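# Press springy cord onto board line, pin with blocks

## Task

Shape the elastic cord so it follows the line marked on the board, then weigh it down with the steel blocks. It counts as done only when every part of the cord, from one end to the other, is in contact with the line and sits flat against the board.

## Robot and tools

Robot: two arms, left_arm and right_arm, each ending in a two-finger gripper. A wrist camera rides on each arm (cam_left_wrist, cam_right_wrist). Fixed views come from cam_high and cam_board. Loose objects may occasionally get nudged by an outside push.

Frames. The scene frame has its origin at table height, halfway between the nominal arm bases: +z up, +x out across the table, and left_arm on the +y side. Image left and right do not match the arm names. Calibrated bases: left_arm at (-0.048, +0.367, 0) m, quat_wxyz (+1.000, 0, 0, +0.005); right_arm at (-0.063, -0.362, 0) m, quat_wxyz (+1.000, 0, 0, -0.013). Reported hand poses, velocities, targets and wrist-camera poses use that arm's own base frame. Fixed cameras and the table use the scene frame. Reported positions can be wrong by a few cm, more at long reach. On the gripper, the fingers point along its +z and open and close along its x. end_effector_position is the point midway between the pads, and the fingertips extend 17.5 mm past it. A block projects about 10 cm from the last joint's axis toward the gripper's -y and rotates with the gripper.

Row format, shared by execute_actions and move. A row is 18 numbers, each in [-1, 1], and covers both arms even when only one moves. Order: left_arm dx, dy, dz, rx, ry, rz, left_gripper position, force_limit, speed, then the same nine for right_arm and right_gripper. dx..rz are offsets, not poses. They are measured from the arm's Hand target as it stood when the action or move began, along that Hand target's own axes. 1.0 equals 0.6 m of travel or 180 degrees of turn. rx, ry, rz form one rotation vector. Sending all six as 0 re-requests the current Hand target. Repeating a nonzero offset in a later call moves the hand again.

Gripper numbers are absolute settings. position: +1 is fully open (50 mm gap), about -0.65 is pads touching, and -1 means close until blocked. force_limit per pad: -1 ≈ 20 N, 0 ≈ 102 N, +1 ≈ 185 N; the final force can run about 15 N higher. speed of the gap: -1 = 20 mm/s, 0 = 85, +1 = 150. force_limit and speed begin at +1. Every call sends all three numbers for both grippers, and a 0 is a real command. To leave a gripper unchanged, resend its last values. A new force_limit or speed only applies after position changes by 0.01 or more. To soften a grip, open first.

execute_actions(actions, cameras): actions is a list of actions. Each action is up to 15 rows, one per 1/30 s step. A short action repeats its last row until 15 steps are used. Every row counts from the action's start pose, not from the row before. cameras: names, ["all"], [] or null. Images come automatically only when actions is empty. An empty list also shows the scene number and fields that are normally omitted.

move(target, speed, blend, blocking, cameras): drives each gripper in a straight line toward target. target is one 18-number row, or a list of up to 15 rows, all counted from the same starting Hand targets. speed: top path speed in m/s, 0.002 to 1, default 0.25; turning is capped at twice that in rad/s. Give one value, or one per target. blend: corner rounding in m for lists; 0, the default, stops at each target. blocking=false returns after about 0.5 s while the motion continues. Paths take at least 0.5 s and are cut off at 10 s. Paths do not avoid obstacles or the other arm, and fast moves overshoot and lag. Gripper numbers for the first target apply at once; later ones apply when the arms arrive and are at rest. The result adds a move: line. It reports done, off_target, moving, held or fault, plus limits. limits=paced means the pose was clipped; limits=held means a check withheld steps. done means at rest within 3 mm and 2 degrees. Neither done nor off_target tells you whether anything is being touched.

wait(seconds 0 to 10, cameras): lets the scene run with commands held; a running move continues. stop(cameras): brakes a running move, though the fingers keep moving. zoom_image(camera, region): enlarges [x0, y0, x1, y1] pixels, at most 504 by 504, from the newest image of cam_high, cam_board, cam_left_wrist or cam_right_wrist. finished_scene(scene): give the current scene number as an integer. This ends the scene for good, and the cord must stay in place without the robot.

Control details. Each step, the commanded pose is clipped to within 70 mm and 16 degrees of the measured pose. Hand target in the result is the clipped last command, and the next offsets count from it. A gripper can settle short of its target; send the remaining gap as an offset. If something blocks an arm, it keeps pushing until you command it back past its gripper. Arms are stiff, so aiming even slightly beyond a firm contact can trigger a fault. A clearance check holds back commands that bring the arms too close, except finger to finger.

Results. object_status: 0 moving; 1 blocked while opening; 2 blocked while closing, which is a grip; 3 reached the set position or pads met, which usually means nothing is held. Opening width ≈ (250 - position_measured) × 0.202 mm. Flange force is the outside force along the gripper's x y z axes. It is noisy, includes held weight, and may read "no reading". Joint velocities "within noise" means the arm is still.

Hazards. A net force of 150 N on an arm, or a joint torque at its limit, stops that arm for 10 s, and the arm yields to the contact. Torque limits: waist, shoulder and elbow 142 N m; forearm roll, wrist pitch and wrist roll 35.6 N m. If a grip is holding the arm after a fault, release it first. Holding loads, a stretched-out pose, or pushing toward an unreachable pose heats motors. MOTOR HOT warns of this, and an OVER-TEMPERATURE FAULT brakes the arm for 30 to 60 s or longer. Avoid pressing or squeezing between the two arms, and never close one gripper on the other arm's fingers. Avoid dropping the steel blocks, striking hard, or releasing parts that are still moving. Anything left off the table means failure. Joint ranges (rad): waist -3.491 to 3.491, shoulder -3.140 to 3.140, elbow -1.187 to 4.328, forearm roll -3.316 to 3.316, wrist pitch -3.140 to 3.140, wrist roll -3.927 to 3.927.

Each tool is called after "Emit:" in YAML: its name, and indented under it one key for each argument.

## Session

Emit:
execute_actions:
  actions: []

Scene clock: 0.00 s.
left_arm: end_effector_position=(+0.5425, -0.5663, +0.2965) position_measured=3 object_status=3 end_effector_quat_wxyz=(+0.154, +0.348, -0.594, +0.709) | right_arm: end_effector_position=(+0.4942, +0.0409, +0.3660) position_measured=3 object_status=3 end_effector_quat_wxyz=(+0.093, +0.215, +0.970, +0.067)
Joint positions: left_arm=[-0.441 0.423 0.018 -1.158 0.915 -1.395] | right_arm=[0.338 -0.035 0.151 -0.015 -1.528 0.796]
Joint velocities: within noise
Flange force (N): no reading
Hand target: left_arm +0.5425, -0.5663, +0.2965; +0.154, +0.348, -0.594, +0.709 | right_arm +0.4942, +0.0409, +0.3660; +0.093, +0.215, +0.970, +0.067
Tool commands: left_gripper/position=+1.0 left_gripper/force_limit=+1.0 left_gripper/speed=+1.0 right_gripper/position=+1.0 right_gripper/force_limit=+1.0 right_gripper/speed=+1.0

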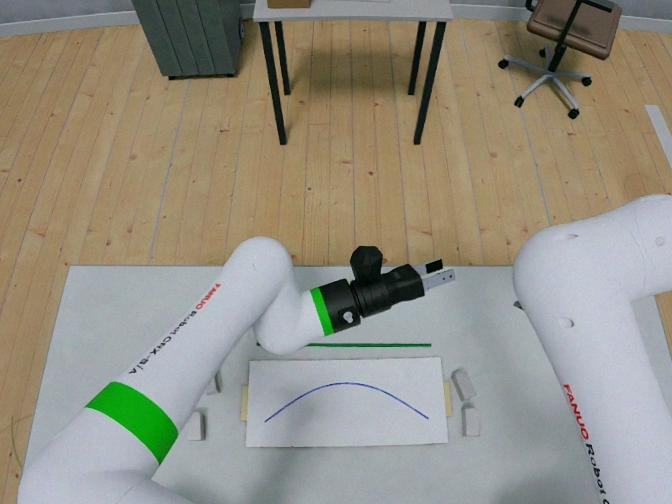

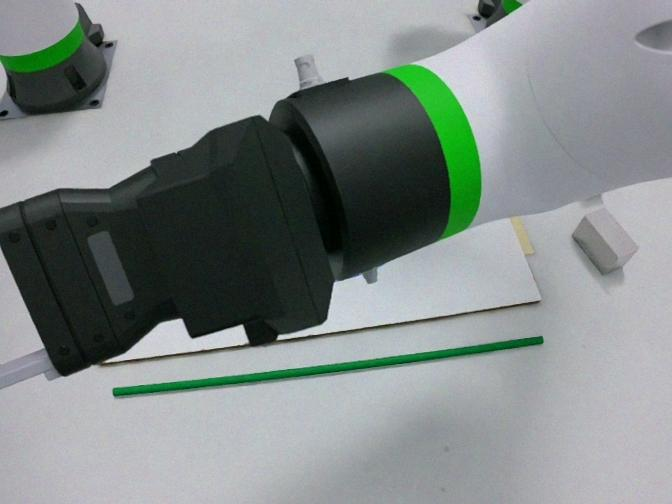

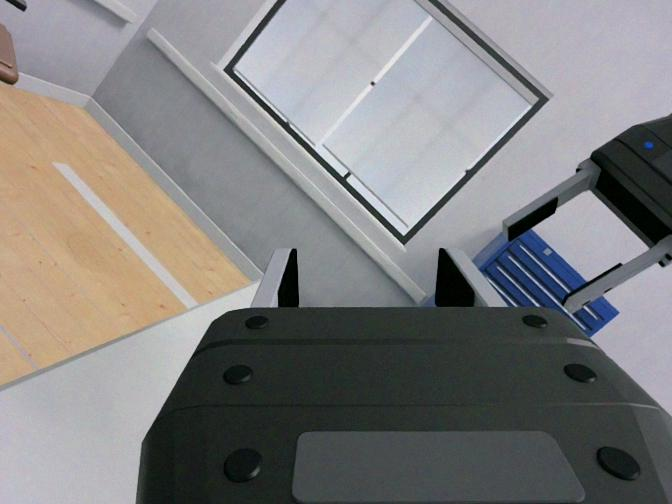

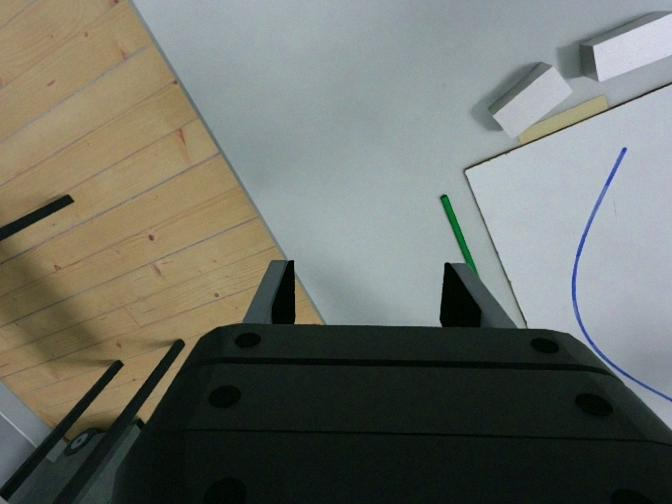

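Emit:
move:
  target: [0.131,-0.058,-0.89,-0.381,-0.35,0,1,1,1,0,0,0,0.0546,0.0486,0,1,1,1]
  speed: 0.35
  cameras: ["all"]

Scene clock: 29.50 s.
left_arm: end_effector_position=(+0.3430, -0.0662, +0.3473) position_measured=3 object_status=3 end_effector_quat_wxyz=(+0.000, -0.505, +0.863, +0.001) | right_arm: end_effector_position=(+0.4942, +0.0409, +0.3660) position_measured=3 object_status=3 end_effector_quat_wxyz=(+0.000, +0.216, +0.976, -0.001)
Joint positions: left_arm=[-0.572 -0.241 -0.057 -3.142 1.757 0.06] | right_arm=[0.349 0.142 0.352 0.001 -1.781 0.787]
Flange force (N): left_arm=[-0.5 1.5 3.9] | right_arm=[-1.3 -0.4 3.0]
Hand target: left_arm +0.3430, -0.0662, +0.3473; +0.000, -0.505, +0.863, +0.001 | right_arm +0.4942, +0.0409, +0.3660; +0.000, +0.216, +0.976, -0.001
Off the commanded pose: left_arm 0.000 m, 0 deg | right_arm 0.000 m, 0 deg.
move: done
camera_calibration:
cam_left_wrist: T_world_to_cam=[[-0.495077, -0.868824, -0.00663365, 0.125888], [-0.812681, 0.460358, 0.357241, 0.198168], [-0.307326, 0.182253, -0.933989, 0.573884], [0, 0, 0, 1]] pos_world=[0.399741, -0.0864455, 0.466042]
cam_right_wrist: T_world_to_cam=[[-0.907711, 0.419464, -0.0105242, 0.44087], [0.393166, 0.859029, 0.327857, -0.334105], [0.146565, 0.293462, -0.944669, 0.391042], [0, 0, 0, 1]] pos_world=[0.474229, -0.0126793, 0.483583]

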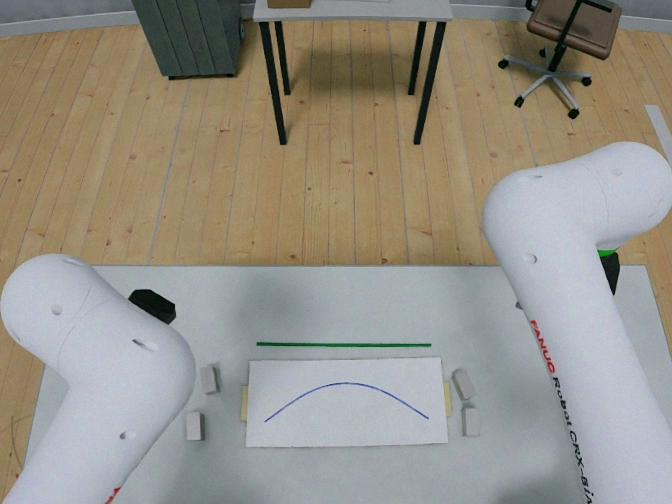

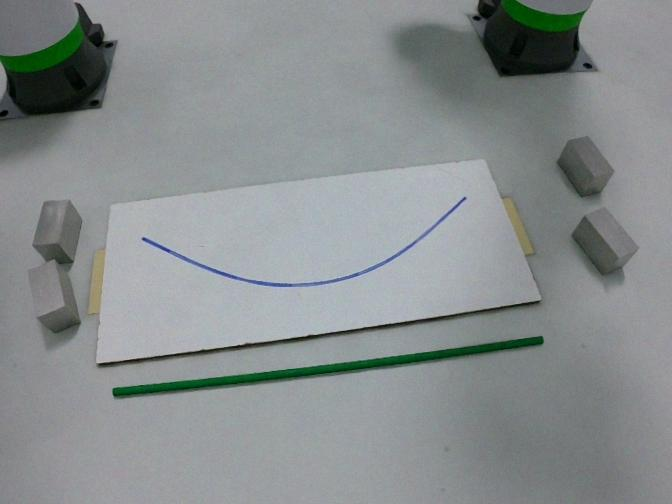

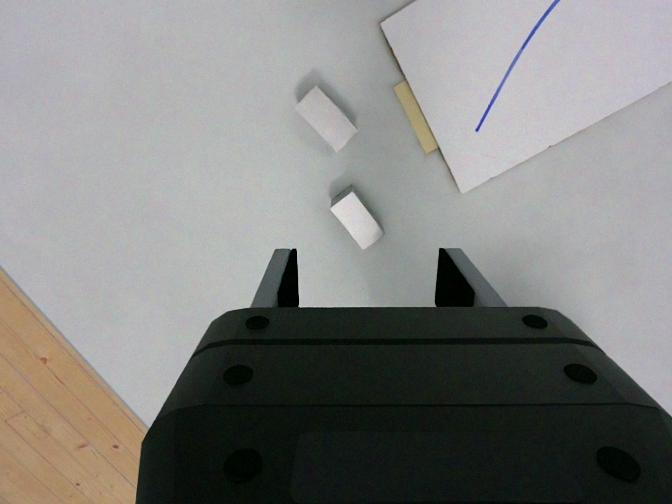

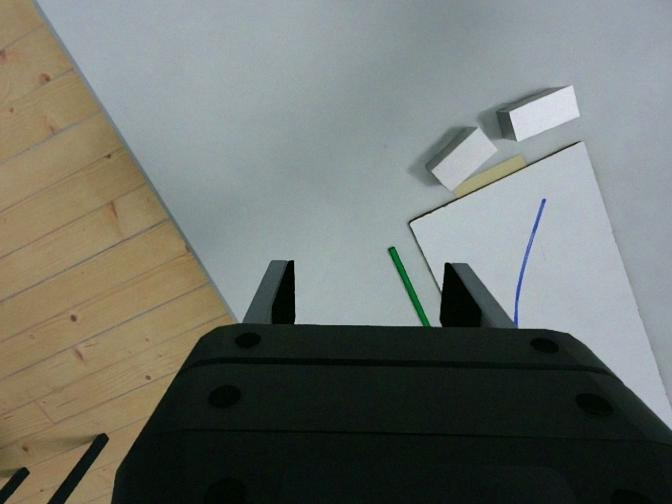

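Emit:
move:
  target: [0.509,-0.299,-0.122,0,0,-0.163,1,1,1,0.177,-0.2675,0.11,0,0,-0.64,1,1,1]
  speed: 0.4
  cameras: ["all"]

Scene clock: 66.03 s.
left_arm: end_effector_position=(+0.3499, -0.4204, +0.4199) position_measured=3 object_status=3 end_effector_quat_wxyz=(+0.000, +0.707, -0.707, -0.001) | right_arm: end_effector_position=(+0.3302, -0.0599, +0.3002) position_measured=3 object_status=3 end_effector_quat_wxyz=(+0.000, +0.709, -0.706, +0.000)
Joint positions: left_arm=[-1.116 0.332 0.718 -3.141 1.959 1.117] | right_arm=[0.219 -0.294 -0.208 0.001 -1.658 2.927]
Flange force (N): left_arm=[-3.6 2.4 6.6] | right_arm=[1.5 -2.0 3.2]
Hand target: left_arm +0.3499, -0.4204, +0.4199; +0.000, +0.707, -0.707, -0.001 | right_arm +0.3302, -0.0599, +0.3002; +0.001, +0.709, -0.706, +0.000
Off the commanded pose: left_arm 0.000 m, 0 deg | right_arm 0.000 m, 0 deg.
move: done
camera_calibration:
cam_left_wrist: T_world_to_cam=[[-0.00584357, -0.999954, -0.00763782, -0.403821], [-0.934228, 0.00273519, 0.356667, 0.191258], [-0.35663, 0.00921967, -0.9342, 0.65301], [0, 0, 0, 1]] pos_world=[0.409201, -0.410346, 0.538742]
cam_right_wrist: T_world_to_cam=[[0.00696707, -0.999933, -0.00920955, -0.0537271], [-0.944228, -0.00961049, 0.329153, 0.227719], [-0.329219, 0.00640268, -0.944232, 0.522269], [0, 0, 0, 1]] pos_world=[0.387333, -0.0548789, 0.417694]

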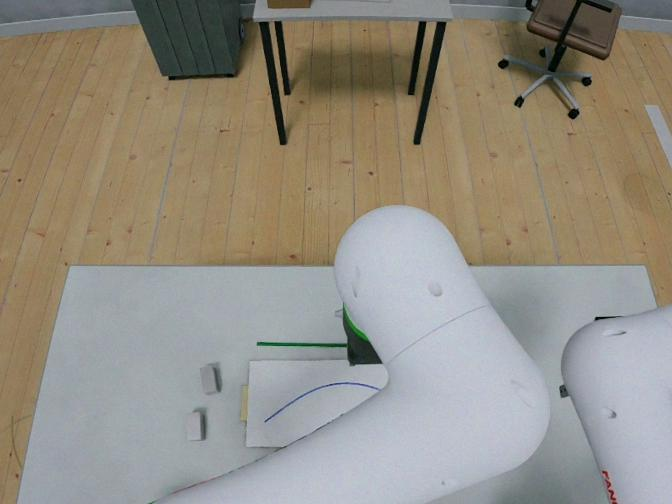

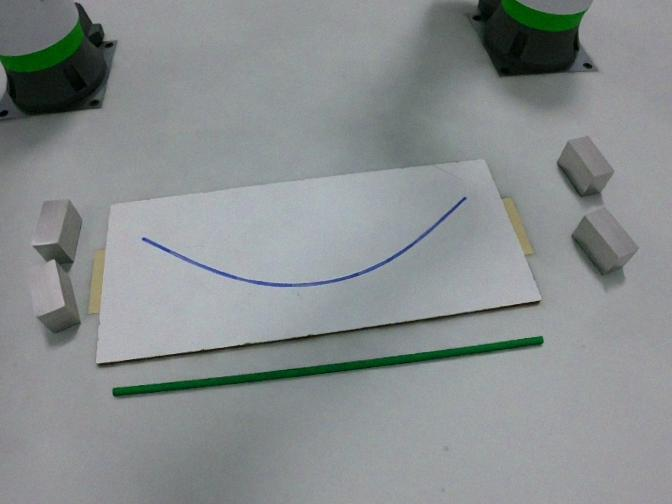

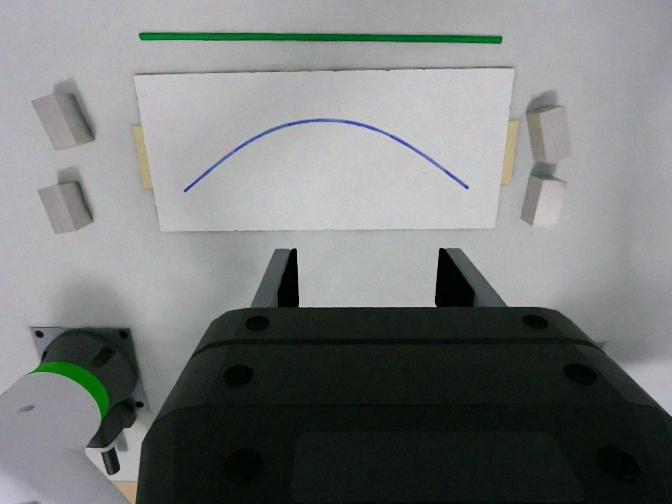

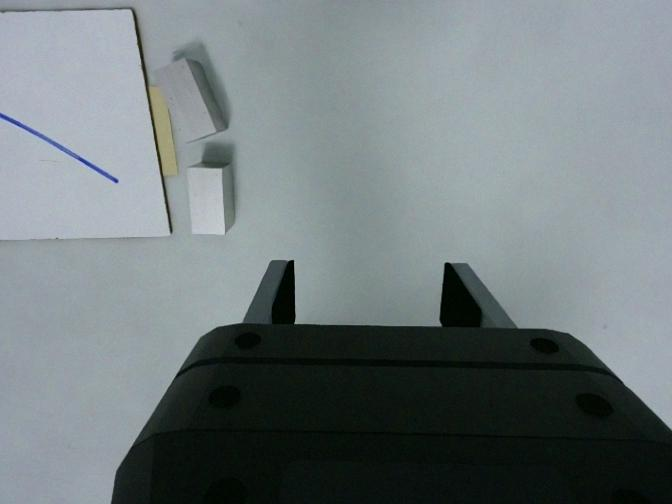

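Emit:
zoom_image:
  camera: "cam_left_wrist"
  region: [120, 0, 330, 240]

Emit:
zoom_image:
  camera: "cam_left_wrist"
  region: [310, 0, 580, 240]

Emit:
zoom_image:
  camera: "cam_left_wrist"
  region: [20, 60, 170, 250]

Emit:
zoom_image:
  camera: "cam_right_wrist"
  region: [100, 20, 270, 250]

Scaled by 2.100.

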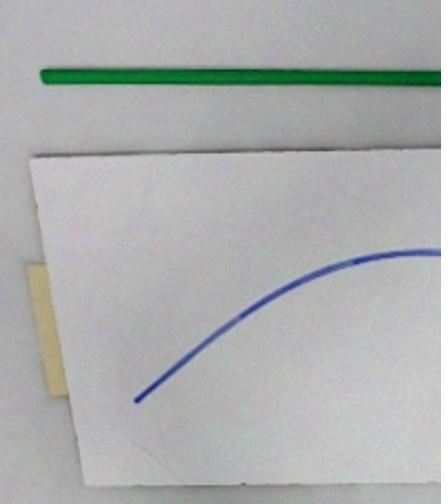

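Scaled by 1.867.

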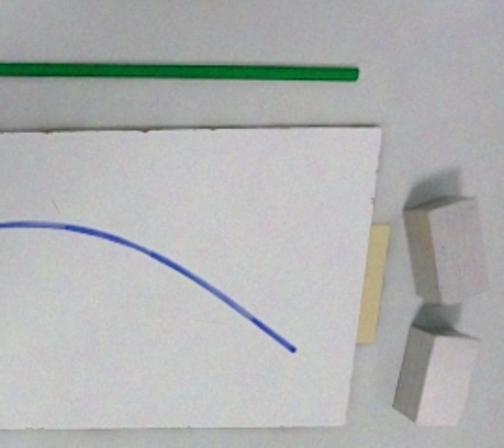

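Scaled by 2.653.

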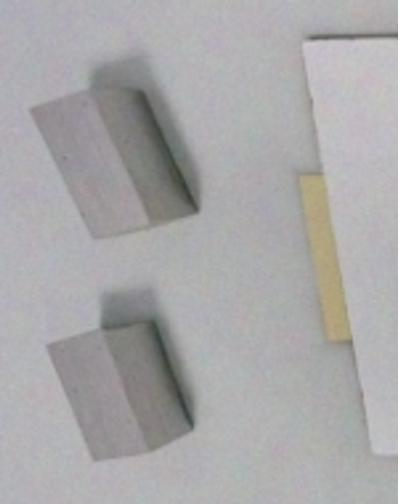

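Scaled by 2.191.

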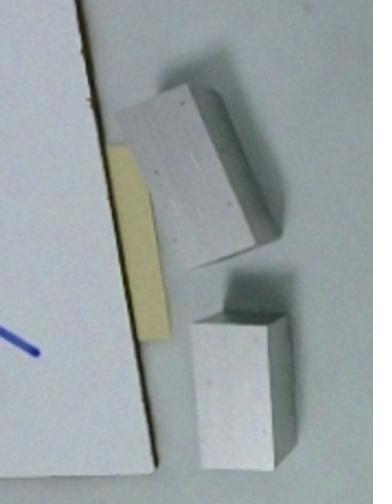

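Emit:
move:
  target: [-0.587,-0.058,0.5,0,0,-0.067,1,-0.5,0,-0.201,0.05,0.30,0,0,0.022,1,-0.5,0]
  speed: 0.4
  cameras: ["cam_left_wrist","cam_right_wrist","cam_board"]

Scene clock: 120.80 s.
left_arm: end_effector_position=(+0.3841, -0.0677, +0.1204) position_measured=3 object_status=3 end_effector_quat_wxyz=(+0.000, +0.778, -0.629, -0.001) | right_arm: end_effector_position=(+0.2996, +0.0604, +0.1201) position_measured=3 object_status=3 end_effector_quat_wxyz=(+0.001, +0.684, -0.730, +0.000)
Joint positions: left_arm=[-0.515 -0.076 -0.455 -3.142 1.194 0.726] | right_arm=[0.639 -0.323 -0.653 0.001 -1.242 2.438]
Flange force (N): left_arm=[-1.7 3.5 3.5] | right_arm=[0.0 -2.4 3.4]
Hand target: left_arm +0.3842, -0.0677, +0.1204; +0.000, +0.778, -0.629, -0.001 | right_arm +0.2996, +0.0604, +0.1201; +0.001, +0.684, -0.730, +0.000
Off the commanded pose: left_arm 0.000 m, 0 deg | right_arm 0.000 m, 0 deg.
move: done
camera_calibration:
cam_left_wrist: T_world_to_cam=[[0.203191, -0.979106, -0.00806067, -0.13209], [-0.914259, -0.192668, 0.356383, 0.308269], [-0.35049, -0.0650444, -0.934305, 0.374791], [0, 0, 0, 1]] pos_world=[0.440038, -0.0455587, 0.239242]
cam_right_wrist: T_world_to_cam=[[-0.062085, -0.998029, -0.00917206, 0.0855759], [-0.942658, 0.0556161, 0.329094, 0.254868], [-0.327935, 0.0290779, -0.944253, 0.339617], [0, 0, 0, 1]] pos_world=[0.356939, 0.0613571, 0.237594]
Images, in order (width x height): cam_board 672x504, cam_left_wrist 672x504, cam_right_wrist 672x504.

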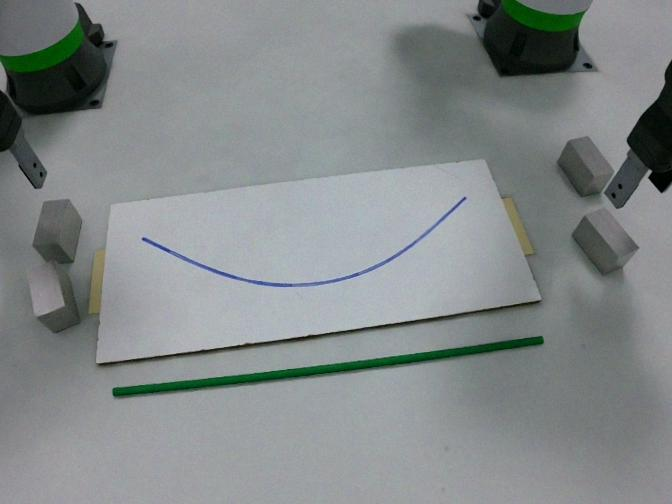

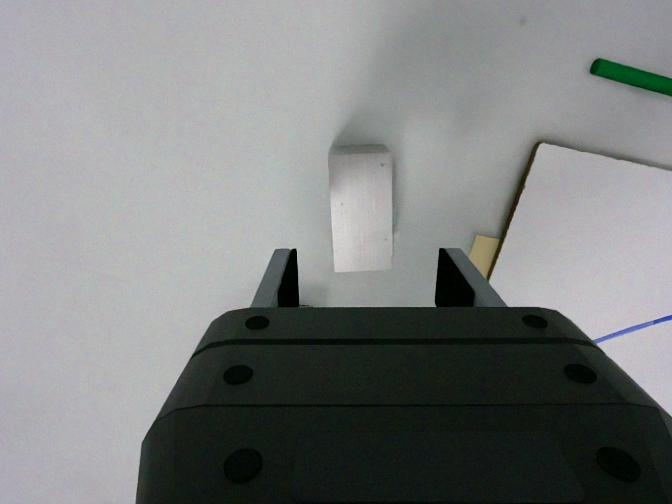

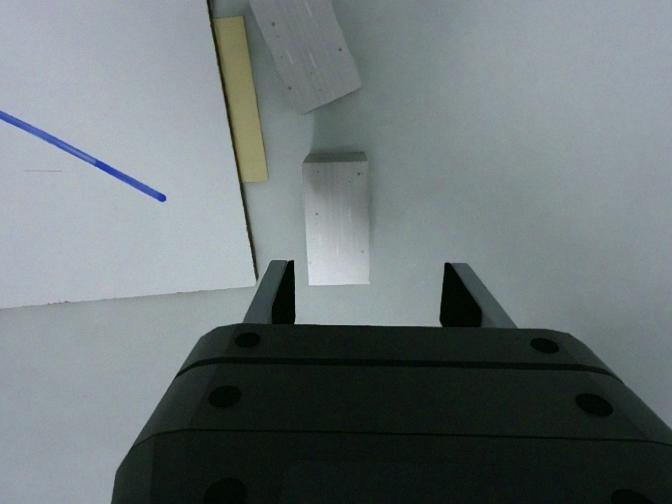

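Emit:
move:
  target:
    - [0,-0.0095,0.15,0,0,0,1,-0.5,0,-0.0133,-0.0035,0.15,0,0,0,1,-0.5,0]
    - [0,-0.0095,0.15,0,0,0,-1,-0.5,-0.6,-0.0133,-0.0035,0.15,0,0,0,-1,-0.5,-0.6]
  speed: 0.15
  cameras: ["cam_board"]

Scene clock: 134.97 s.
left_arm: end_effector_position=(+0.3896, -0.0663, +0.0304) position_measured=103 object_status=2 end_effector_quat_wxyz=(+0.000, +0.778, -0.629, -0.001) | right_arm: end_effector_position=(+0.3022, +0.0681, +0.0301) position_measured=104 object_status=2 end_effector_quat_wxyz=(+0.000, +0.684, -0.730, +0.000)
Joint positions: left_arm=[-0.504 0.057 -0.562 -3.142 0.954 0.716] | right_arm=[0.656 -0.178 -0.782 0.001 -0.968 2.421]
Flange force (N): left_arm=[-1.0 -0.6 3.4] | right_arm=[-1.9 -4.9 4.0]
Hand target: left_arm +0.3896, -0.0663, +0.0304; +0.000, +0.778, -0.629, -0.001 | right_arm +0.3022, +0.0681, +0.0301; +0.001, +0.684, -0.730, +0.000
Off the commanded pose: left_arm 0.000 m, 0 deg | right_arm 0.000 m, 0 deg.
move: done
Images, in order (width x height): cam_board 672x504.

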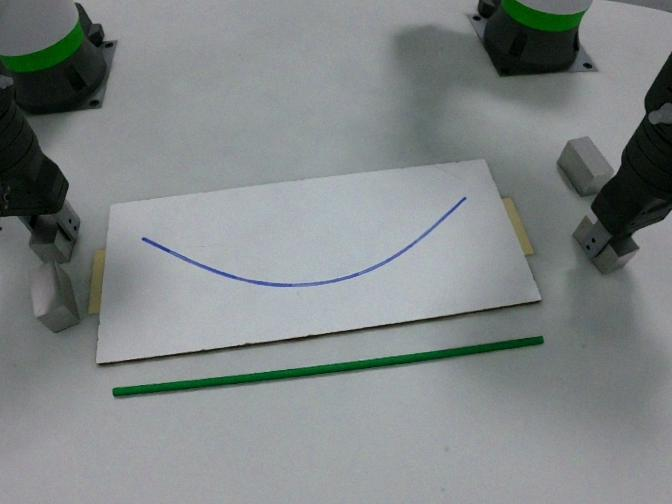

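Emit:
move:
  target:
    - [0,0,-0.15,0,0,0,-1,-0.5,-0.6,0,0,-0.1,0,0,0,-1,-0.5,-0.6]
    - [0,0,-0.15,0,0,0,-1,-0.5,-0.6,-0.483,-0.059,-0.06,0,0,-0.033,-1,-0.5,-0.6]
  speed: 0.3
  blend: 0.02
  cameras: ["cam_board","cam_right_wrist"]

Scene clock: 145.03 s.
left_arm: end_effector_position=(+0.3897, -0.0665, +0.1204) position_measured=103 object_status=2 end_effector_quat_wxyz=(+0.000, +0.778, -0.629, -0.001) | right_arm: end_effector_position=(+0.3562, +0.3551, +0.0658) position_measured=104 object_status=2 end_effector_quat_wxyz=(+0.001, +0.721, -0.693, +0.000)
Joint positions: left_arm=[-0.505 -0.062 -0.442 -3.142 1.193 0.716] | right_arm=[1.045 0.261 -0.225 0 -1.086 2.135]
Flange force (N): left_arm=[-2.0 2.4 9.2] | right_arm=[-0.6 -1.3 9.3]
Hand target: left_arm +0.3897, -0.0665, +0.1204; +0.000, +0.778, -0.629, -0.001 | right_arm +0.3562, +0.3550, +0.0657; +0.001, +0.721, -0.693, +0.000
Off the commanded pose: left_arm 0.000 m, 0 deg | right_arm 0.000 m, 0 deg.
move: done
camera_calibration:
cam_right_wrist: T_world_to_cam=[[0.041475, -0.999097, -0.00920768, 0.346234], [-0.943271, -0.0421927, 0.329333, 0.344689], [-0.329424, -0.00497374, -0.944169, 0.31088], [0, 0, 0, 1]] pos_world=[0.413187, 0.362011, 0.183194]
Images, in order (width x height): cam_board 672x504, cam_right_wrist 672x504.

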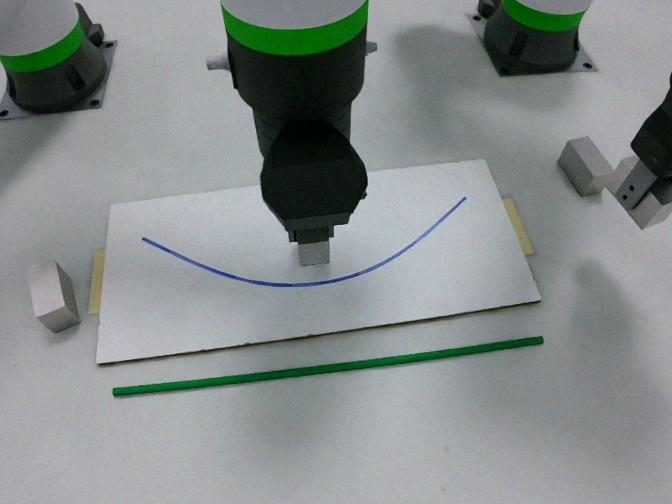

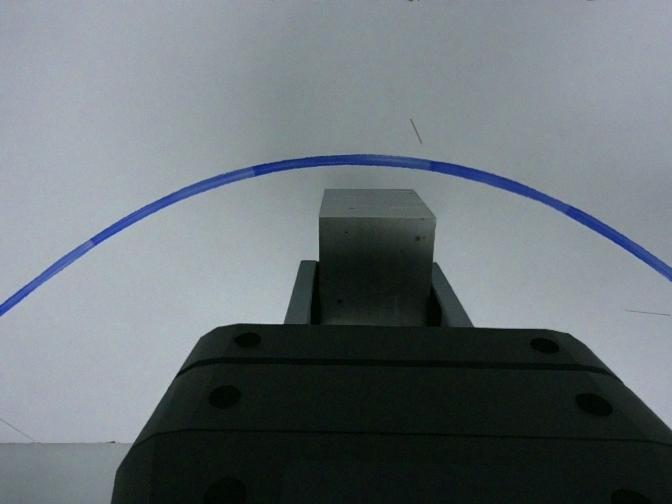

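Emit:
move:
  target: [0,0,-0.15,0,0,0,-1,-0.5,-0.6,0,-0.0033,0.0495,0,0,0,-1,-0.5,-0.6]
  speed: 0.1
  cameras: ["cam_right_wrist"]

Emit:
zoom_image:
  camera: "cam_right_wrist"
  region: [230, 120, 510, 330]

Scene clock: 156.60 s.
left_arm: end_effector_position=(+0.3899, -0.0666, +0.2105) position_measured=103 object_status=2 end_effector_quat_wxyz=(+0.000, +0.778, -0.629, -0.001) | right_arm: end_effector_position=(+0.3582, +0.3552, +0.0362) position_measured=104 object_status=2 end_effector_quat_wxyz=(+0.000, +0.721, -0.693, +0.000)
Joint positions: left_arm=[-0.505 -0.124 -0.28 -3.142 1.417 0.716] | right_arm=[1.042 0.301 -0.252 0 -1.019 2.139]
Joint velocities: left_arm=[within noise] | right_arm=[0.002 0.009 -0.002 0.003 0.009 0.001]
Flange force (N): left_arm=[-1.8 1.4 9.3] | right_arm=[13.1 25.6 -70.4]
Hand target: left_arm +0.3899, -0.0666, +0.2104; +0.000, +0.778, -0.629, -0.001 | right_arm +0.3582, +0.3551, +0.0360; +0.001, +0.721, -0.693, +0.000
Off the commanded pose: left_arm 0.000 m, 0 deg | right_arm 0.000 m, 0 deg.
move: done
camera_calibration:
cam_right_wrist: T_world_to_cam=[[0.0415989, -0.99909, -0.00945207, 0.345961], [-0.943339, -0.0423912, 0.329113, 0.356463], [-0.329214, -0.00477423, -0.944243, 0.283443], [0, 0, 0, 1]] pos_world=[0.415187, 0.36211, 0.153592]
Images, in order (width x height): cam_right_wrist 672x504.

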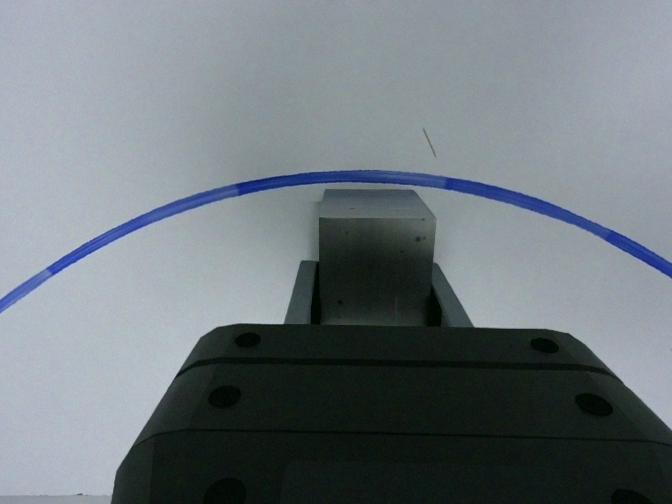

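Scaled by 1.800.

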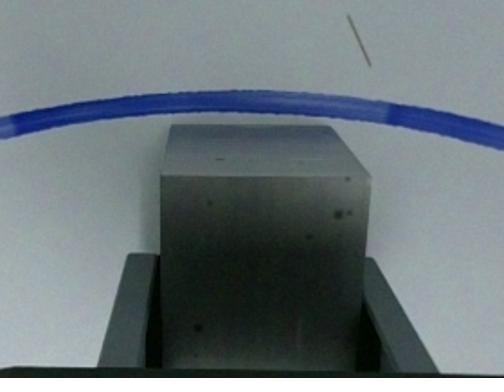

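Emit:
move:
  target:
    - [0,0,0,0,0,0,-1,-0.5,-0.6,0,0,-0.0008,0,0,0,-1,-0.5,-0.6]
    - [0,0,0,0,0,0,-1,-0.5,-0.6,0,0,-0.0008,0,0,0,1,-0.5,-0.6]
    - [0,0,0,0,0,0,-1,-0.5,-0.6,0,0,-0.1,0,0,0,1,-0.5,-0.6]
  speed: 0.12
  cameras: ["cam_right_wrist"]

Scene clock: 162.20 s.
left_arm: end_effector_position=(+0.3899, -0.0667, +0.2104) position_measured=103 object_status=2 end_effector_quat_wxyz=(+0.000, +0.778, -0.629, -0.001) | right_arm: end_effector_position=(+0.3582, +0.3551, +0.0961) position_measured=3 object_status=3 end_effector_quat_wxyz=(+0.000, +0.721, -0.693, +0.000)
Joint positions: left_arm=[-0.505 -0.124 -0.28 -3.142 1.417 0.716] | right_arm=[1.042 0.232 -0.183 0 -1.157 2.138]
Flange force (N): left_arm=[-1.8 2.3 9.3] | right_arm=[0.2 -0.8 3.2]
Hand target: left_arm +0.3899, -0.0666, +0.2104; +0.000, +0.778, -0.629, -0.001 | right_arm +0.3582, +0.3552, +0.0960; +0.001, +0.721, -0.693, +0.000
Off the commanded pose: left_arm 0.000 m, 0 deg | right_arm 0.000 m, 0 deg.
move: done
camera_calibration:
cam_right_wrist: T_world_to_cam=[[0.0415356, -0.999094, -0.00932444, 0.346529], [-0.943341, -0.0422894, 0.329118, 0.336679], [-0.329214, -0.004874, -0.944243, 0.340134], [0, 0, 0, 1]] pos_world=[0.415187, 0.362111, 0.213593]
Images, in order (width x height): cam_right_wrist 672x504.

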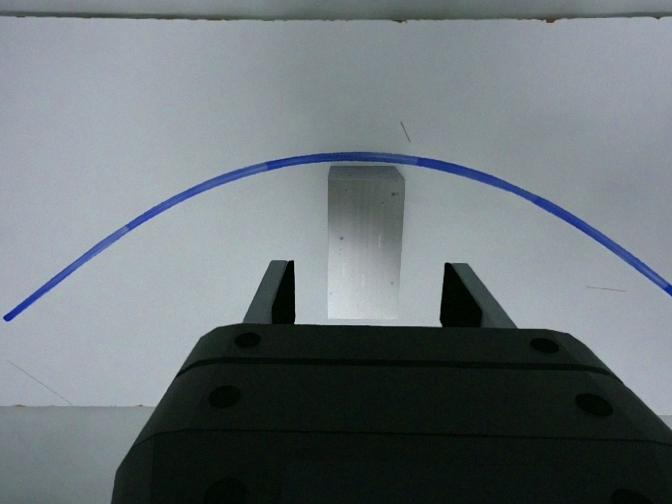

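Emit:
move:
  target:
    - [0,0,0,0,0,0,-1,-0.5,-0.6,0.464,-0.0255,-0.04,0,0,-0.098,1,-0.5,0]
    - [0.521,0.1815,0.117,0,0,0.067,-1,-0.5,-0.6,0.464,-0.0255,-0.04,0,0,-0.098,1,-0.5,0]
  speed: 0.35
  cameras: ["cam_board","cam_left_wrist","cam_right_wrist"]

Scene clock: 172.27 s.
left_arm: end_effector_position=(+0.3487, -0.3949, +0.1398) position_measured=103 object_status=2 end_effector_quat_wxyz=(+0.000, +0.707, -0.707, -0.001) | right_arm: end_effector_position=(+0.3844, +0.0776, +0.1203) position_measured=3 object_status=3 end_effector_quat_wxyz=(+0.001, +0.819, -0.574, +0.000)
Joint positions: left_arm=[-1.096 0.249 -0.054 -3.141 1.271 1.096] | right_arm=[0.538 -0.072 -0.451 0.001 -1.192 2.95]
Flange force (N): left_arm=[-2.0 -0.4 9.6] | right_arm=[1.1 -1.4 3.1]
Hand target: left_arm +0.3486, -0.3950, +0.1397; +0.000, +0.707, -0.707, -0.001 | right_arm +0.3844, +0.0776, +0.1203; +0.001, +0.819, -0.574, +0.000
Off the commanded pose: left_arm 0.000 m, 0 deg | right_arm 0.000 m, 0 deg.
move: done
camera_calibration:
cam_left_wrist: T_world_to_cam=[[-0.00574883, -0.999954, -0.00767412, -0.380599], [-0.934262, 0.00263461, 0.356579, 0.290003], [-0.356542, 0.00921955, -0.934234, 0.390557], [0, 0, 0, 1]] pos_world=[0.408001, -0.384946, 0.258542]
cam_right_wrist: T_world_to_cam=[[0.342316, -0.939537, -0.00948346, -0.0518552], [-0.885995, -0.326136, 0.329619, 0.341534], [-0.312782, -0.104432, -0.944067, 0.37165], [0, 0, 0, 1]] pos_world=[0.436594, 0.101478, 0.237794]
Images, in order (width x height): cam_board 672x504, cam_left_wrist 672x504, cam_right_wrist 672x504.

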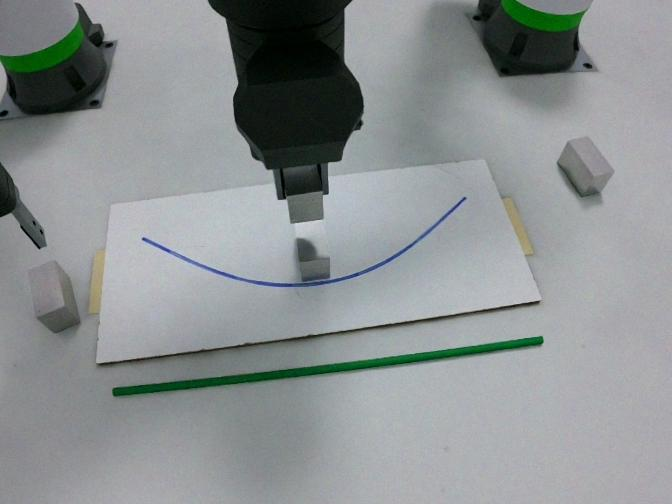

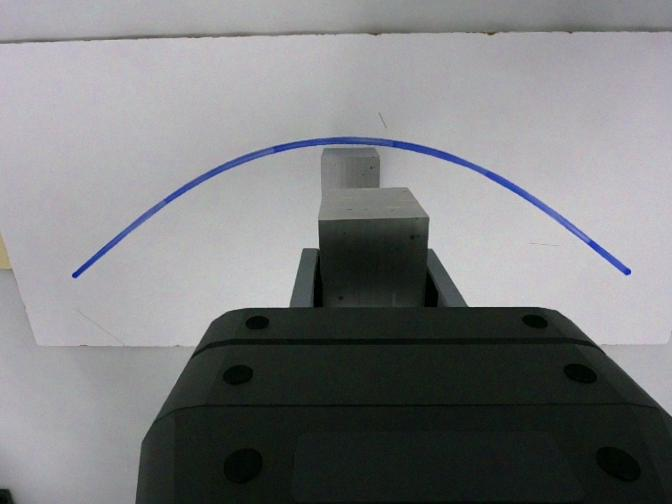

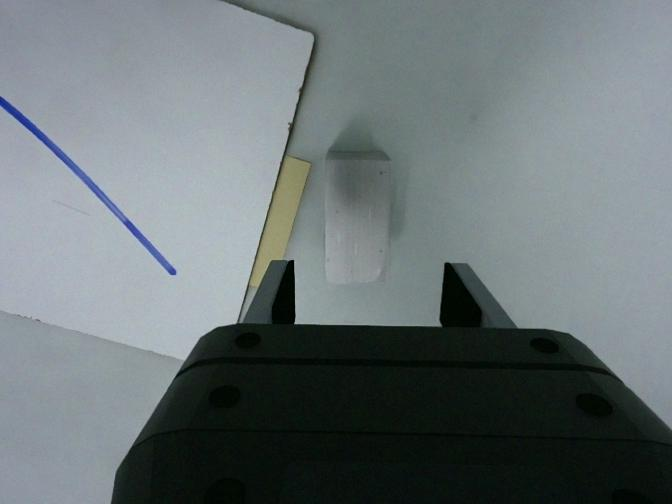

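Emit:
move:
  target:
    - [0,0,0.097,0,0,0,-1,-0.5,-0.6,0,-0.005,0.15,0,0,0,1,-0.5,0]
    - [0,0,0.097,0,0,0,-1,-0.5,-0.6,0,-0.005,0.15,0,0,0,-1,-0.5,-0.6]
  speed: 0.15

Emit:
move:
  target: [0,0,0.0025,0,0,0,-1,-0.5,-0.6,0,0,-0.1,0,0,0,-1,-0.5,-0.6]
  cameras: ["cam_left_wrist"]
  speed: 0.15

Scene clock: 180.23 s.
left_arm: end_effector_position=(+0.3485, -0.3949, +0.0815) position_measured=103 object_status=2 end_effector_quat_wxyz=(+0.000, +0.707, -0.707, -0.001) | right_arm: end_effector_position=(+0.3872, +0.0785, +0.0303) position_measured=104 object_status=2 end_effector_quat_wxyz=(+0.001, +0.819, -0.574, +0.000)
Joint positions: left_arm=[-1.097 0.3 -0.134 -3.141 1.14 1.096] | right_arm=[0.536 0.056 -0.563 0.001 -0.952 2.952]
Flange force (N): left_arm=[-2.2 0.5 8.3] | right_arm=[1.2 -1.6 3.9]
Hand target: left_arm +0.3485, -0.3949, +0.0815; +0.000, +0.707, -0.707, -0.001 | right_arm +0.3872, +0.0785, +0.0303; +0.001, +0.819, -0.574, +0.000
Off the commanded pose: left_arm 0.000 m, 0 deg | right_arm 0.000 m, 0 deg.
move: done

Scene clock: 181.00 s.
left_arm: end_effector_position=(+0.3485, -0.3949, +0.0800) position_measured=103 object_status=2 end_effector_quat_wxyz=(+0.000, +0.707, -0.707, -0.001) | right_arm: end_effector_position=(+0.3872, +0.0785, +0.0903) position_measured=104 object_status=2 end_effector_quat_wxyz=(+0.001, +0.819, -0.574, +0.000)
Joint positions: left_arm=[-1.097 0.301 -0.136 -3.141 1.136 1.096] | right_arm=[0.536 -0.031 -0.488 0.001 -1.114 2.952]
Flange force (N): left_arm=[-2.6 0.9 8.8] | right_arm=[1.1 -1.0 8.9]
Hand target: left_arm +0.3485, -0.3949, +0.0800; +0.000, +0.707, -0.707, -0.001 | right_arm +0.3872, +0.0786, +0.0903; +0.001, +0.819, -0.574, +0.000
Off the commanded pose: left_arm 0.000 m, 0 deg | right_arm 0.000 m, 0 deg.
move: done
camera_calibration:
cam_left_wrist: T_world_to_cam=[[-0.00584357, -0.999954, -0.00763782, -0.380926], [-0.934228, 0.00273519, 0.356667, 0.311111], [-0.35663, 0.00921967, -0.9342, 0.334741], [0, 0, 0, 1]] pos_world=[0.407801, -0.384846, 0.198842]
Images, in order (width x height): cam_left_wrist 672x504.

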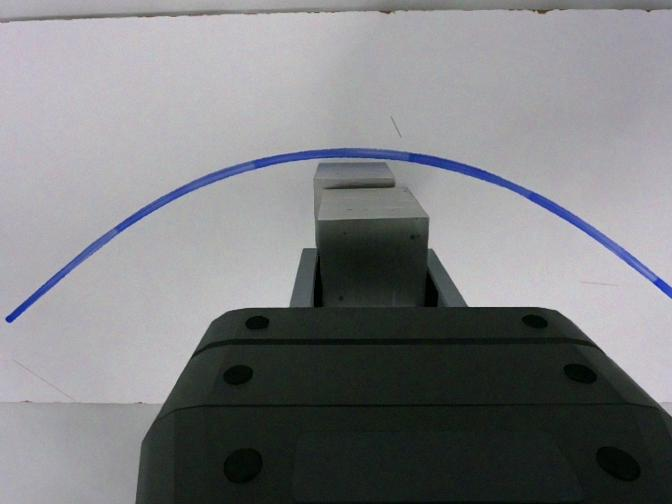

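Emit:
move:
  target: [0,0,0.0075,0,0,0,-1,-0.5,-0.6,0,0,0,0,0,0,-1,-0.5,-0.6]
  speed: 0.05

Emit:
move:
  target: [0,0,0.0025,0,0,0,-1,-0.5,-0.6,0,0,0,0,0,0,-1,-0.5,-0.6]
  speed: 0.05

Emit:
move:
  target: [0,0,0.002,0,0,0,-1,-0.5,-0.6,0,0,0,0,0,0,-1,-0.5,-0.6]
  speed: 0.05
  cameras: ["cam_left_wrist"]

Scene clock: 186.60 s.
left_arm: end_effector_position=(+0.3486, -0.3949, +0.0756) position_measured=103 object_status=2 end_effector_quat_wxyz=(+0.000, +0.707, -0.707, -0.001) | right_arm: end_effector_position=(+0.3872, +0.0786, +0.0903) position_measured=104 object_status=2 end_effector_quat_wxyz=(+0.001, +0.819, -0.574, +0.000)
Joint positions: left_arm=[-1.097 0.306 -0.141 -3.141 1.126 1.096] | right_arm=[0.536 -0.031 -0.488 0.001 -1.114 2.952]
Flange force (N): left_arm=[-7.3 11.6 -74.7] | right_arm=[1.0 -1.3 8.7]
Hand target: left_arm +0.3485, -0.3949, +0.0755; +0.000, +0.707, -0.707, -0.001 | right_arm +0.3872, +0.0786, +0.0903; +0.001, +0.819, -0.574, +0.000
Off the commanded pose: left_arm 0.000 m, 0 deg | right_arm 0.000 m, 0 deg.
move: done

Scene clock: 187.30 s.
left_arm: end_effector_position=(+0.3485, -0.3949, +0.0740) position_measured=103 object_status=2 end_effector_quat_wxyz=(+0.000, +0.707, -0.707, -0.001) | right_arm: end_effector_position=(+0.3872, +0.0786, +0.0903) position_measured=104 object_status=2 end_effector_quat_wxyz=(+0.001, +0.819, -0.574, +0.000)
Joint positions: left_arm=[-1.097 0.307 -0.143 -3.141 1.123 1.096] | right_arm=[0.536 -0.031 -0.488 0.001 -1.114 2.952]
Flange force (N): left_arm=[-7.4 5.2 -79.6] | right_arm=[1.3 -1.1 9.0]
Hand target: left_arm +0.3485, -0.3949, +0.0740; +0.000, +0.707, -0.707, -0.001 | right_arm +0.3872, +0.0786, +0.0903; +0.001, +0.819, -0.574, +0.000
Off the commanded pose: left_arm 0.000 m, 0 deg | right_arm 0.000 m, 0 deg.
move: done

Scene clock: 188.00 s.
left_arm: end_effector_position=(+0.3485, -0.3949, +0.0729) position_measured=103 object_status=2 end_effector_quat_wxyz=(+0.000, +0.707, -0.707, -0.001) | right_arm: end_effector_position=(+0.3872, +0.0786, +0.0903) position_measured=104 object_status=2 end_effector_quat_wxyz=(+0.001, +0.819, -0.574, +0.000)
Joint positions: left_arm=[-1.097 0.309 -0.144 -3.141 1.12 1.096] | right_arm=[0.536 -0.031 -0.488 0.001 -1.114 2.952]
Flange force (N): left_arm=[-9.9 8.1 -88.9] | right_arm=[0.5 -1.2 8.6]
Hand target: left_arm +0.3485, -0.3949, +0.0728; +0.000, +0.707, -0.707, -0.001 | right_arm +0.3872, +0.0786, +0.0903; +0.001, +0.819, -0.574, +0.000
Off the commanded pose: left_arm 0.000 m, 0 deg | right_arm 0.000 m, 0 deg.
move: done
camera_calibration:
cam_left_wrist: T_world_to_cam=[[-0.00584357, -0.999954, -0.00763782, -0.380981], [-0.934228, 0.00273519, 0.356667, 0.313679], [-0.35663, 0.00921967, -0.9342, 0.328014], [0, 0, 0, 1]] pos_world=[0.407801, -0.384846, 0.191642]
Images, in order (width x height): cam_left_wrist 672x504.

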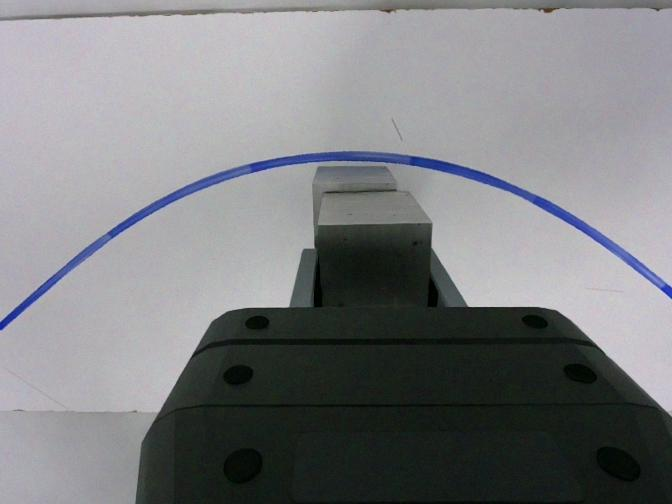

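Emit:
move:
  target:
    - [0,0,-0.001,0,0,0,-1,-0.5,-0.6,0,0,0,0,0,0,-1,-0.5,-0.6]
    - [0,0,-0.001,0,0,0,1,-0.5,-0.6,0,0,0,0,0,0,-1,-0.5,-0.6]
    - [0,0,-0.14,0,0,0,1,-0.5,-0.6,0,0,0,0,0,0,-1,-0.5,-0.6]
  speed: 0.15
  cameras: ["cam_board","cam_left_wrist"]

Emit:
move:
  target: [-0.583,0.1185,0.061,0,0,-0.044,1,-0.5,-0.6,0,0,0,0,0,0,-1,-0.5,-0.6]
  speed: 0.4
  cameras: ["cam_board","cam_left_wrist"]

Scene clock: 196.73 s.
left_arm: end_effector_position=(+0.3487, -0.3950, +0.1569) position_measured=3 object_status=3 end_effector_quat_wxyz=(+0.000, +0.707, -0.707, -0.001) | right_arm: end_effector_position=(+0.3872, +0.0786, +0.0903) position_measured=104 object_status=2 end_effector_quat_wxyz=(+0.001, +0.819, -0.574, +0.000)
Joint positions: left_arm=[-1.097 0.237 -0.027 -3.141 1.309 1.097] | right_arm=[0.536 -0.031 -0.488 0.001 -1.114 2.952]
Flange force (N): left_arm=[-2.5 1.4 3.5] | right_arm=[0.9 -1.5 8.8]
Hand target: left_arm +0.3487, -0.3950, +0.1568; +0.000, +0.707, -0.707, -0.001 | right_arm +0.3872, +0.0786, +0.0903; +0.001, +0.819, -0.574, +0.000
Off the commanded pose: left_arm 0.000 m, 0 deg | right_arm 0.000 m, 0 deg.
move: done
camera_calibration:
cam_left_wrist: T_world_to_cam=[[-0.00574996, -0.999954, -0.007673, -0.380567], [-0.934228, 0.0026352, 0.356666, 0.283868], [-0.35663, 0.00921915, -0.9342, 0.40656], [0, 0, 0, 1]] pos_world=[0.408001, -0.385046, 0.275642]
Images, in order (width x height): cam_board 672x504, cam_left_wrist 672x504.

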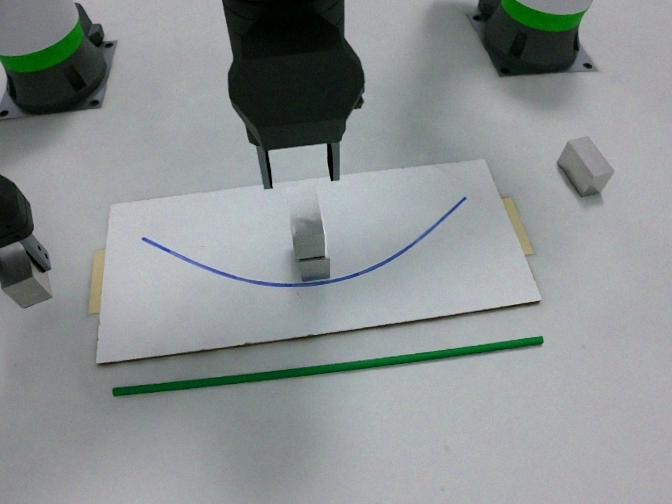

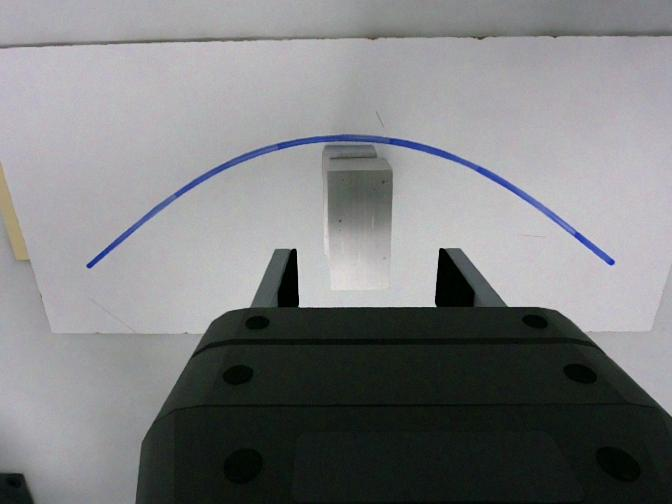

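Scene clock: 198.17 s.
left_arm: end_effector_position=(+0.2774, -0.0452, +0.1209) position_measured=3 object_status=3 end_effector_quat_wxyz=(+0.000, +0.754, -0.657, -0.001) | right_arm: end_effector_position=(+0.3872, +0.0786, +0.0903) position_measured=104 object_status=2 end_effector_quat_wxyz=(+0.001, +0.819, -0.574, +0.000)
Joint positions: left_arm=[-0.643 -0.404 -0.703 -3.142 1.274 0.781] | right_arm=[0.536 -0.031 -0.488 0.001 -1.114 2.952]
Flange force (N): left_arm=[-1.4 1.4 3.3] | right_arm=[1.3 -1.6 8.5]
Hand target: left_arm +0.2774, -0.0452, +0.1210; +0.000, +0.754, -0.657, -0.001 | right_arm +0.3872, +0.0786, +0.0903; +0.001, +0.819, -0.574, +0.000
Off the commanded pose: left_arm 0.000 m, 0 deg | right_arm 0.000 m, 0 deg.
move: done
camera_calibration:
cam_left_wrist: T_world_to_cam=[[0.131986, -0.99122, -0.00791773, -0.0691652], [-0.92574, -0.126114, 0.356512, 0.221007], [-0.354381, -0.0397247, -0.934257, 0.341535], [0, 0, 0, 1]] pos_world=[0.334757, -0.0271184, 0.239742]
Images, in order (width x height): cam_board 672x504, cam_left_wrist 672x504.

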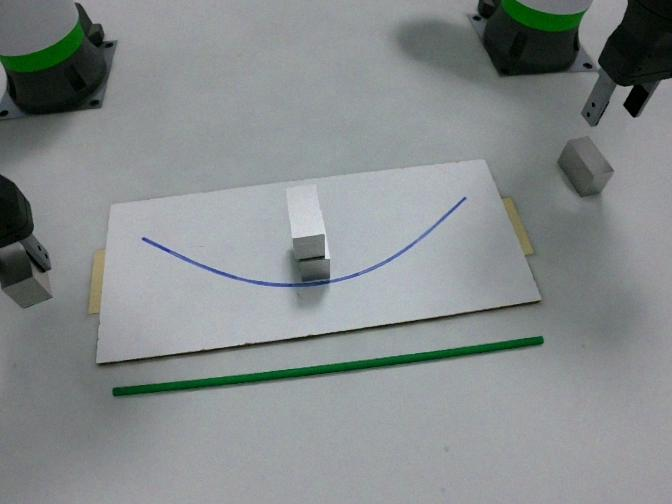

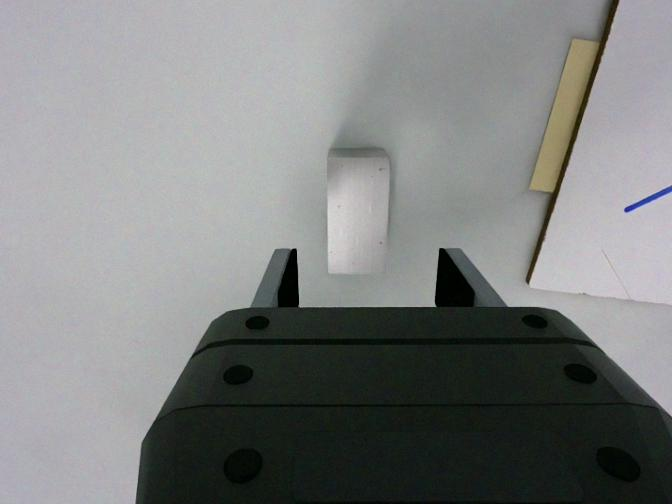

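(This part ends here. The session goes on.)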